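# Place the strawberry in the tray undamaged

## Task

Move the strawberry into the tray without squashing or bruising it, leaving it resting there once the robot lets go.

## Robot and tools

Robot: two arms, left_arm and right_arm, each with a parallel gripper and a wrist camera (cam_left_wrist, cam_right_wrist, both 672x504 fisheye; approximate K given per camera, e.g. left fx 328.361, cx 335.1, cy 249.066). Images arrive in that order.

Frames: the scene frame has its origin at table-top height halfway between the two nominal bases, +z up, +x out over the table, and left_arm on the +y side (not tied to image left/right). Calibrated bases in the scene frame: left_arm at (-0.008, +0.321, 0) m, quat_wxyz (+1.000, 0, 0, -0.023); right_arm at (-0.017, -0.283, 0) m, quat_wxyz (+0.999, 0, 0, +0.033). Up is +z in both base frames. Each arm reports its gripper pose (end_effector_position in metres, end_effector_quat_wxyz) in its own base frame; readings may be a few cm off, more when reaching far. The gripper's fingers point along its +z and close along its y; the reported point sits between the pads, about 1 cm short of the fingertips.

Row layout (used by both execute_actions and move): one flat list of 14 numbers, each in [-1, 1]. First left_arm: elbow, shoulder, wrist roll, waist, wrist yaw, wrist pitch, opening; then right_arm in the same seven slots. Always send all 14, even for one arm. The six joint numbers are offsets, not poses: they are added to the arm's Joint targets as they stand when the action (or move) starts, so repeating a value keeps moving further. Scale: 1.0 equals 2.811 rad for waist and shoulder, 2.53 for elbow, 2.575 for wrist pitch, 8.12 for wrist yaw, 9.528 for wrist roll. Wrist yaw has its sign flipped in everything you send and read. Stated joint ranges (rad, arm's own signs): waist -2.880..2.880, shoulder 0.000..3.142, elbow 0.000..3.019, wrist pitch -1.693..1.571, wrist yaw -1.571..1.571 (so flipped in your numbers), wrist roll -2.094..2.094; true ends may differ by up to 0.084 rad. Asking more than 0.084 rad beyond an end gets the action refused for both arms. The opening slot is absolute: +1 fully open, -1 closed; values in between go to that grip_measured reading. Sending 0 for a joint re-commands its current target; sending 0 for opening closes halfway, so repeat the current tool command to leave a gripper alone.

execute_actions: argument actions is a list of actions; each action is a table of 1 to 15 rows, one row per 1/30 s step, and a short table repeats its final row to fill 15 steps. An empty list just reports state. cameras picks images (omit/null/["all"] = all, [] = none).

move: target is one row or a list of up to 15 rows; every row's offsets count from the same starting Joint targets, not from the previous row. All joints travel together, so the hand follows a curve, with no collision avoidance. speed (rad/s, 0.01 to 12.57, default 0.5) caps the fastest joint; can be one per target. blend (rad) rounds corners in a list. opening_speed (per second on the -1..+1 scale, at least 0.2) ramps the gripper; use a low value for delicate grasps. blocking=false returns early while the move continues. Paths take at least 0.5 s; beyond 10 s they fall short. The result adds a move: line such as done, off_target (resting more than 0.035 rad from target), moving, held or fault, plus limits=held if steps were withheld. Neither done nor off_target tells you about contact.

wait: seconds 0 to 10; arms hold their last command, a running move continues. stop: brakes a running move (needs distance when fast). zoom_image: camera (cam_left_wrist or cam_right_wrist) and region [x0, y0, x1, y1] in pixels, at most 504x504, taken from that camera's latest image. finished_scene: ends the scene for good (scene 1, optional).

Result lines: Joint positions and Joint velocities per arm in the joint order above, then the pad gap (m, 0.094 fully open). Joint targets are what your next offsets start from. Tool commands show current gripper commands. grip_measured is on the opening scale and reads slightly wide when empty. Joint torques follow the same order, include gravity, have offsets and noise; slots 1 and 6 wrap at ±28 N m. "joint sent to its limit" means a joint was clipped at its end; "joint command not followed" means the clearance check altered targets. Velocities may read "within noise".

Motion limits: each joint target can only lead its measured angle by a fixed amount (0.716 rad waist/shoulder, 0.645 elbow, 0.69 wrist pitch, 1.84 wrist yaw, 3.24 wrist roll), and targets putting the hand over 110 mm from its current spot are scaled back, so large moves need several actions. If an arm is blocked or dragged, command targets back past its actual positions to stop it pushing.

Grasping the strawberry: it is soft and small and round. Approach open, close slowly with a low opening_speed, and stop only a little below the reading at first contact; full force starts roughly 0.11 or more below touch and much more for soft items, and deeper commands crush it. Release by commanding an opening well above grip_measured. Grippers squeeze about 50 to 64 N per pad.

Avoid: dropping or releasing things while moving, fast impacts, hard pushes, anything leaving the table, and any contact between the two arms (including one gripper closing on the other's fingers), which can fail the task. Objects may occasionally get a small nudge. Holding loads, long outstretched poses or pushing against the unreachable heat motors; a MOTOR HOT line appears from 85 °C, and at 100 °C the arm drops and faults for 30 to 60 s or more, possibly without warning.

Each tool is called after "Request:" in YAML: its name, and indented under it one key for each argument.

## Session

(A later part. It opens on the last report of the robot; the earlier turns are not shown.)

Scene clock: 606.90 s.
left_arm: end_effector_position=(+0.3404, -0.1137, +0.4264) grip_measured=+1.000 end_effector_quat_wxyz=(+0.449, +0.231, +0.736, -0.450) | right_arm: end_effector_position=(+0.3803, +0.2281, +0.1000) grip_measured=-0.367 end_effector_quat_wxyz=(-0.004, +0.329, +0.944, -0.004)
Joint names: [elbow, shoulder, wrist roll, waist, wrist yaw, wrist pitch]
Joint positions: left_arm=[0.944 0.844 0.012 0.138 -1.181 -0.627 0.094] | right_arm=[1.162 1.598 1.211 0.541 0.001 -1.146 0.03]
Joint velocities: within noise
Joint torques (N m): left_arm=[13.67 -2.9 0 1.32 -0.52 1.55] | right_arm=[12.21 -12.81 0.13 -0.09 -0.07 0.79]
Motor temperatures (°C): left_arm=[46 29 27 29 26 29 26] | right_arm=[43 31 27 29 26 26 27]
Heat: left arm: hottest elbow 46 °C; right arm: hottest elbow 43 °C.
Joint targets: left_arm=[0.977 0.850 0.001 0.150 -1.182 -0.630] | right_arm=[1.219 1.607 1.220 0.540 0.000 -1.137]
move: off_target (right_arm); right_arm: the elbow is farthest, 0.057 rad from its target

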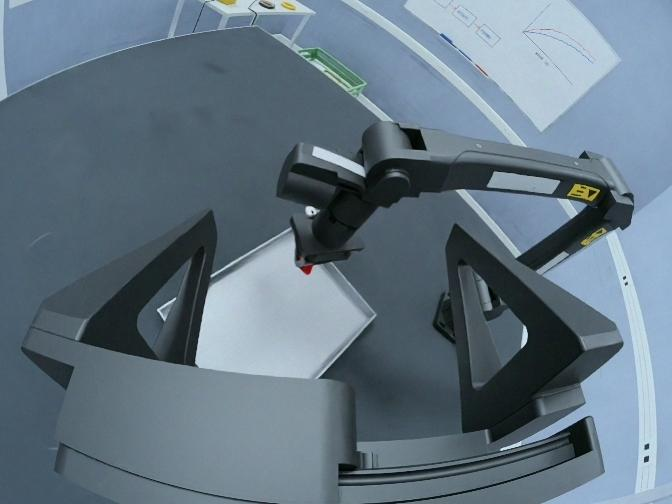

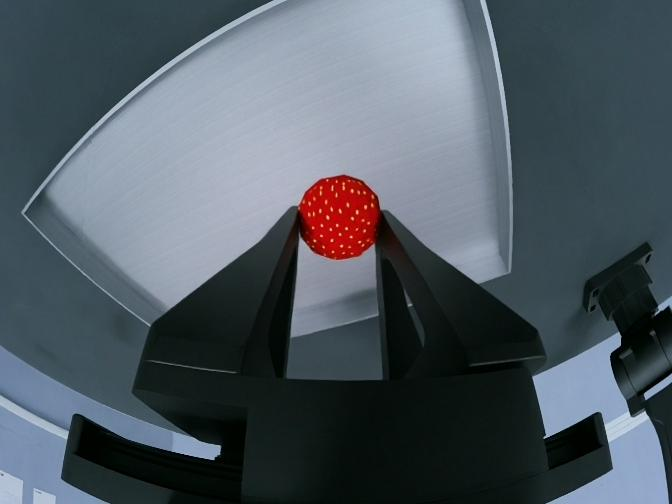

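Request:
move:
  target: [0,0,0,0,0,0,1,-0.0573,0.0189,0,0,0,0.0544,-0.37]
  speed: 0.12

Request:
zoom_image:
  camera: "cam_left_wrist"
  region: [250, 200, 370, 320]

Scene clock: 644.43 s.
left_arm: end_effector_position=(+0.3404, -0.1137, +0.4265) grip_measured=+1.000 end_effector_quat_wxyz=(+0.449, +0.231, +0.736, -0.450) | right_arm: end_effector_position=(+0.3780, +0.2267, +0.0513) grip_measured=-0.367 end_effector_quat_wxyz=(-0.002, +0.329, +0.944, -0.001)
Joint names: [elbow, shoulder, wrist roll, waist, wrist yaw, wrist pitch]
Joint positions: left_arm=[0.944 0.844 0.012 0.138 -1.181 -0.627 0.094] | right_arm=[1.083 1.651 1.211 0.541 0.001 -1.007 0.03]
Joint velocities: within noise
Joint torques (N m): left_arm=[13.7 -2.96 -0.01 1.26 -0.48 1.57] | right_arm=[6.6 -13.16 0.15 -0.21 -0.06 0.9]
Motor temperatures (°C): left_arm=[46 29 27 29 27 28 26] | right_arm=[44 31 27 29 26 26 27]
Heat: left arm: hottest elbow 46 °C; right arm: hottest elbow 44 °C.
Joint targets: left_arm=[0.977 0.850 0.001 0.150 -1.182 -0.630] | right_arm=[1.074 1.660 1.220 0.540 0.000 -0.996]
move: done

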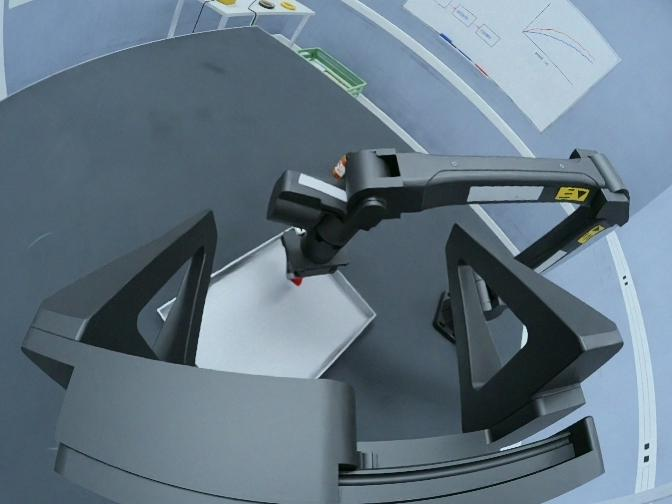

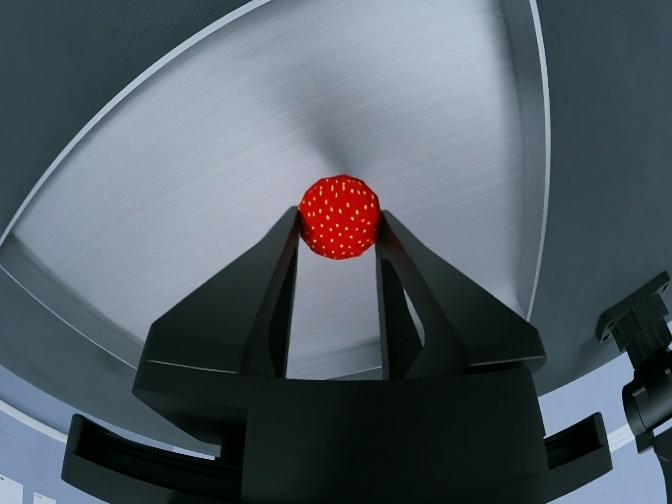

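Scaled by 4.200 from the camera's 672x504 image, which has a finer 960x720 frame.

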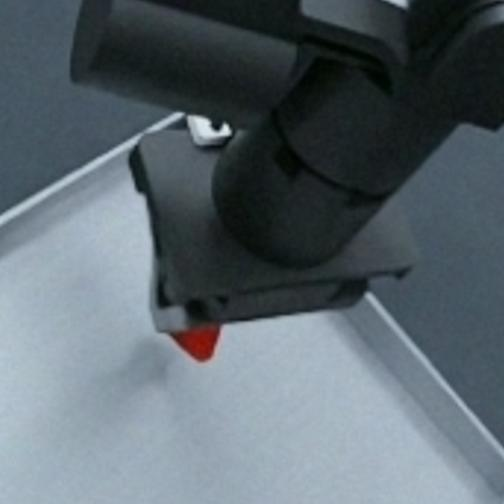

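Request:
move:
  target: [0,0,0,0,0,0,1,-0.0077,0.0047,0,0,0,0.0128,-0.37]
  speed: 0.08
  cameras: ["cam_right_wrist"]

Request:
zoom_image:
  camera: "cam_right_wrist"
  region: [230, 100, 440, 300]

Scene clock: 657.47 s.
left_arm: end_effector_position=(+0.3404, -0.1137, +0.4265) grip_measured=+1.000 end_effector_quat_wxyz=(+0.449, +0.231, +0.736, -0.450) | right_arm: end_effector_position=(+0.3763, +0.2258, +0.0398) grip_measured=-0.367 end_effector_quat_wxyz=(-0.002, +0.329, +0.944, -0.001)
Joint names: [elbow, shoulder, wrist roll, waist, wrist yaw, wrist pitch]
Joint positions: left_arm=[0.944 0.844 0.012 0.138 -1.181 -0.627 0.094] | right_arm=[1.064 1.663 1.211 0.541 0.001 -0.975 0.03]
Joint velocities: within noise
Joint torques (N m): left_arm=[13.7 -2.9 -0.02 1.2 -0.47 1.51] | right_arm=[6.46 -13.1 0.14 0.03 -0.09 0.85]
Motor temperatures (°C): left_arm=[46 29 27 29 27 28 26] | right_arm=[42 32 27 29 26 26 27]
Heat: left arm: hottest elbow 46 °C; right arm: hottest elbow 42 °C.
Joint targets: left_arm=[0.977 0.850 0.001 0.150 -1.182 -0.630] | right_arm=[1.054 1.673 1.220 0.540 0.000 -0.964]
move: done
Images, in order (width x height): cam_right_wrist 672x504.

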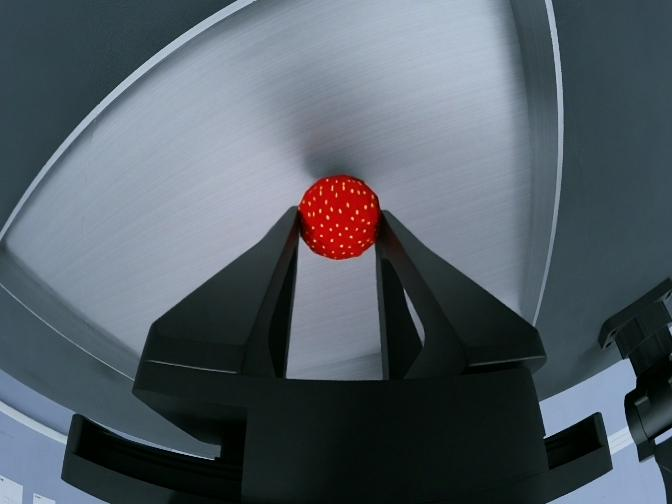

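Scaled by 2.400 from the camera's 672x504 image, which has a finer 960x720 frame.

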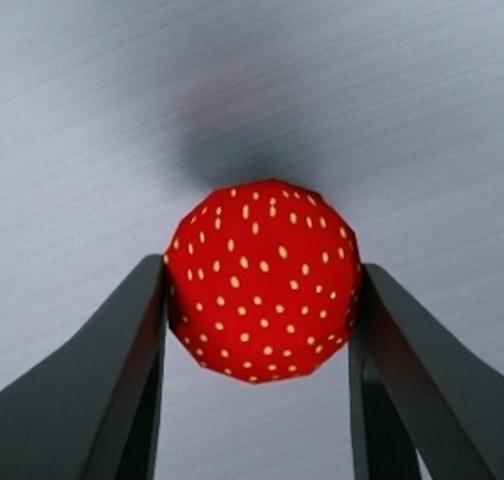

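Request:
move:
  target: [0,0,0,0,0,0,1,-0.0036,0.0022,0,0,0,0.0058,-0.37]
  speed: 0.05
  cameras: ["cam_right_wrist"]

Request:
zoom_image:
  camera: "cam_right_wrist"
  region: [230, 100, 440, 300]

Scene clock: 665.00 s.
left_arm: end_effector_position=(+0.3404, -0.1137, +0.4265) grip_measured=+1.000 end_effector_quat_wxyz=(+0.449, +0.231, +0.736, -0.450) | right_arm: end_effector_position=(+0.3756, +0.2253, +0.0348) grip_measured=-0.367 end_effector_quat_wxyz=(-0.001, +0.329, +0.944, -0.001)
Joint names: [elbow, shoulder, wrist roll, waist, wrist yaw, wrist pitch]
Joint positions: left_arm=[0.944 0.844 0.012 0.138 -1.181 -0.627 0.094] | right_arm=[1.055 1.669 1.211 0.541 0.001 -0.96 0.03]
Joint velocities: within noise
Joint torques (N m): left_arm=[13.63 -3.02 0 1.44 -0.47 1.59] | right_arm=[6.32 -13.16 0.15 -0.09 -0.07 0.87]
Motor temperatures (°C): left_arm=[46 29 27 29 27 28 26] | right_arm=[41 32 27 29 26 26 27]
Heat: left arm: hottest elbow 46 °C; right arm: hottest elbow 41 °C.
Joint targets: left_arm=[0.977 0.850 0.001 0.150 -1.182 -0.630] | right_arm=[1.045 1.679 1.220 0.540 0.000 -0.949]
move: done
Images, in order (width x height): cam_right_wrist 672x504.

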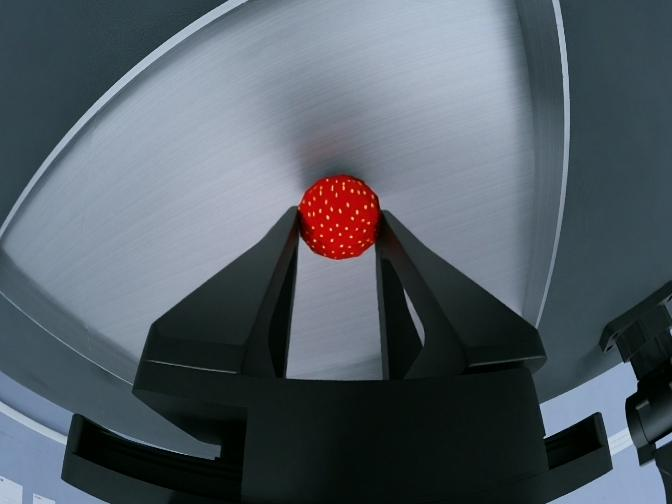

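Scaled by 2.400 from the camera's 672x504 image, which has a finer 960x720 frame.

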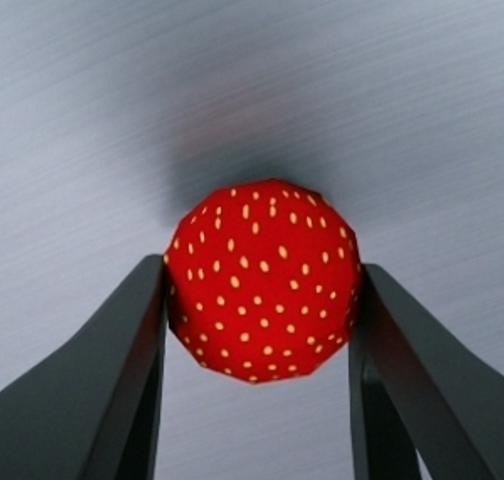

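Request:
move:
  target: [0,0,0,0,0,0,1,-0.0026,0.0016,0,0,0,0.0042,-0.37]
  speed: 0.04
  cameras: ["cam_right_wrist"]

Request:
zoom_image:
  camera: "cam_right_wrist"
  region: [230, 100, 440, 300]

Scene clock: 673.70 s.
left_arm: end_effector_position=(+0.3404, -0.1137, +0.4265) grip_measured=+1.000 end_effector_quat_wxyz=(+0.449, +0.231, +0.736, -0.450) | right_arm: end_effector_position=(+0.3761, +0.2256, +0.0329) grip_measured=-0.367 end_effector_quat_wxyz=(+0.000, +0.329, +0.944, +0.001)
Joint names: [elbow, shoulder, wrist roll, waist, wrist yaw, wrist pitch]
Joint positions: left_arm=[0.944 0.844 0.012 0.138 -1.181 -0.627 0.094] | right_arm=[1.051 1.67 1.211 0.541 0.001 -0.949 0.03]
Joint velocities: within noise
Joint torques (N m): left_arm=[13.65 -2.84 0 1.32 -0.48 1.57] | right_arm=[6.17 -12.86 0.15 -0.21 -0.08 0.9]
Motor temperatures (°C): left_arm=[46 29 27 29 27 28 26] | right_arm=[40 32 26 29 26 26 27]
Heat: left arm: hottest elbow 46 °C; right arm: hottest elbow 40 °C.
Joint targets: left_arm=[0.977 0.850 0.001 0.150 -1.182 -0.630] | right_arm=[1.039 1.684 1.220 0.540 0.000 -0.938]
move: done
Images, in order (width x height): cam_right_wrist 672x504.

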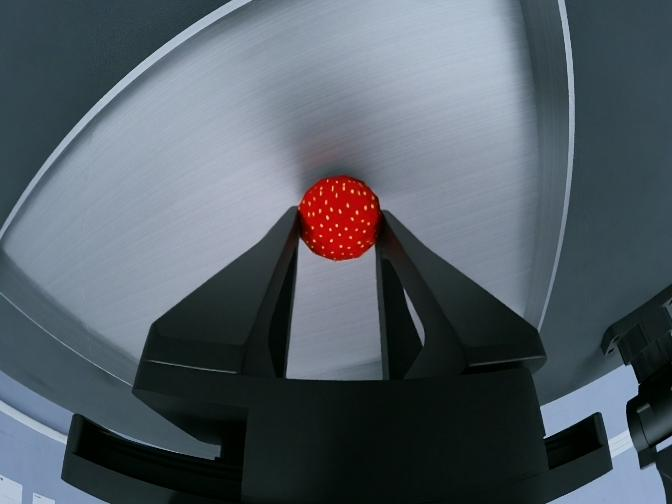

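Scaled by 2.400 from the camera's 672x504 image, which has a finer 960x720 frame.

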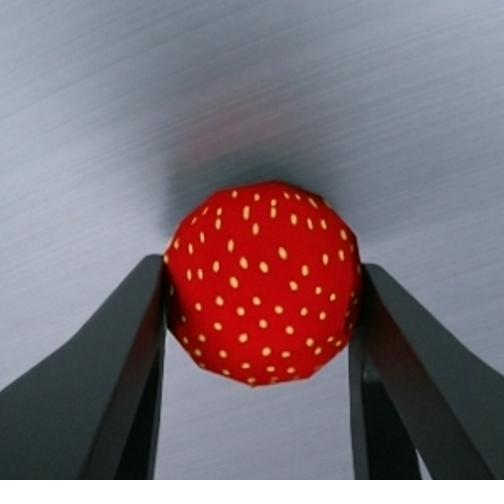

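Request:
move:
  target: [0,0,0,0,0,0,1,0,0,0,0,0,0,-0.2]
  opening_speed: 0.2
  cameras: ["cam_right_wrist"]

Scene clock: 680.73 s.
left_arm: end_effector_position=(+0.3404, -0.1137, +0.4265) grip_measured=+1.000 end_effector_quat_wxyz=(+0.449, +0.231, +0.736, -0.450) | right_arm: end_effector_position=(+0.3760, +0.2255, +0.0324) grip_measured=-0.203 end_effector_quat_wxyz=(+0.000, +0.329, +0.944, +0.001)
Joint names: [elbow, shoulder, wrist roll, waist, wrist yaw, wrist pitch]
Joint positions: left_arm=[0.944 0.844 0.012 0.138 -1.181 -0.627 0.094] | right_arm=[1.051 1.671 1.211 0.541 0.001 -0.949 0.037]
Joint velocities: within noise
Joint torques (N m): left_arm=[13.68 -2.78 -0.02 1.2 -0.48 1.57] | right_arm=[6.16 -12.92 0.15 -0.32 -0.06 0.9]
Motor temperatures (°C): left_arm=[47 29 27 29 27 28 26] | right_arm=[39 32 26 29 26 26 27]
Heat: left arm: hottest elbow 47 °C; right arm: hottest elbow 39 °C.
Joint targets: left_arm=[0.977 0.850 0.001 0.150 -1.182 -0.630] | right_arm=[1.039 1.684 1.220 0.540 0.000 -0.938]
move: done
Images, in order (width x height): cam_right_wrist 672x504.

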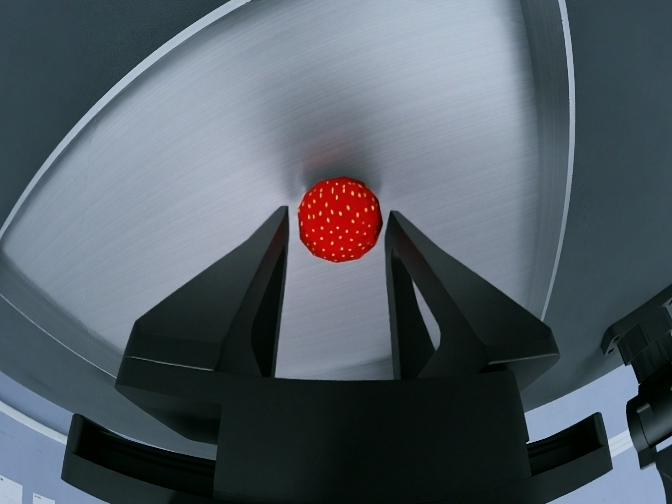

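Request:
move:
  target:
    - [0,0,0,0,0,0,1,0,0,0,0,0,0,0.6]
    - [0,0,0,0,0,0,1,0.0711,-0.0274,0,0,0,-0.0773,0.6]
  speed: 0.2
  opening_speed: 0.6

Scene clock: 700.17 s.
left_arm: end_effector_position=(+0.3404, -0.1137, +0.4265) grip_measured=+1.000 end_effector_quat_wxyz=(+0.449, +0.231, +0.736, -0.450) | right_arm: end_effector_position=(+0.3853, +0.2312, +0.0937) grip_measured=+0.598 end_effector_quat_wxyz=(-0.003, +0.329, +0.944, -0.002)
Joint names: [elbow, shoulder, wrist roll, waist, wrist yaw, wrist pitch]
Joint positions: left_arm=[0.944 0.844 0.012 0.138 -1.181 -0.627 0.094] | right_arm=[1.167 1.617 1.211 0.541 0.001 -1.127 0.075]
Joint velocities: within noise
Joint torques (N m): left_arm=[13.64 -2.84 0 1.26 -0.49 1.61] | right_arm=[11.78 -14.68 0.14 0.03 -0.07 0.02]
Motor temperatures (°C): left_arm=[47 29 27 29 27 28 26] | right_arm=[37 32 26 29 26 26 27]
Heat: left arm: hottest elbow 47 °C; right arm: hottest elbow 37 °C.
Joint targets: left_arm=[0.977 0.850 0.001 0.150 -1.182 -0.630] | right_arm=[1.219 1.607 1.220 0.540 0.000 -1.137]
move: off_target (right_arm); right_arm: the elbow is farthest, 0.052 rad from its target

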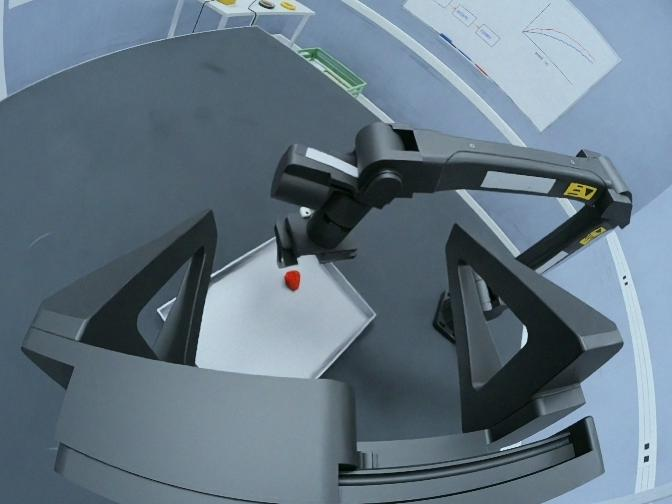

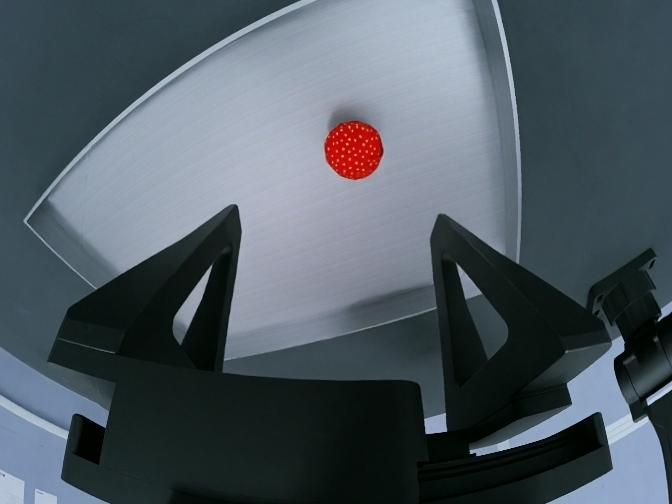

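Request:
finished_scene:

The scene is finished: the task was done.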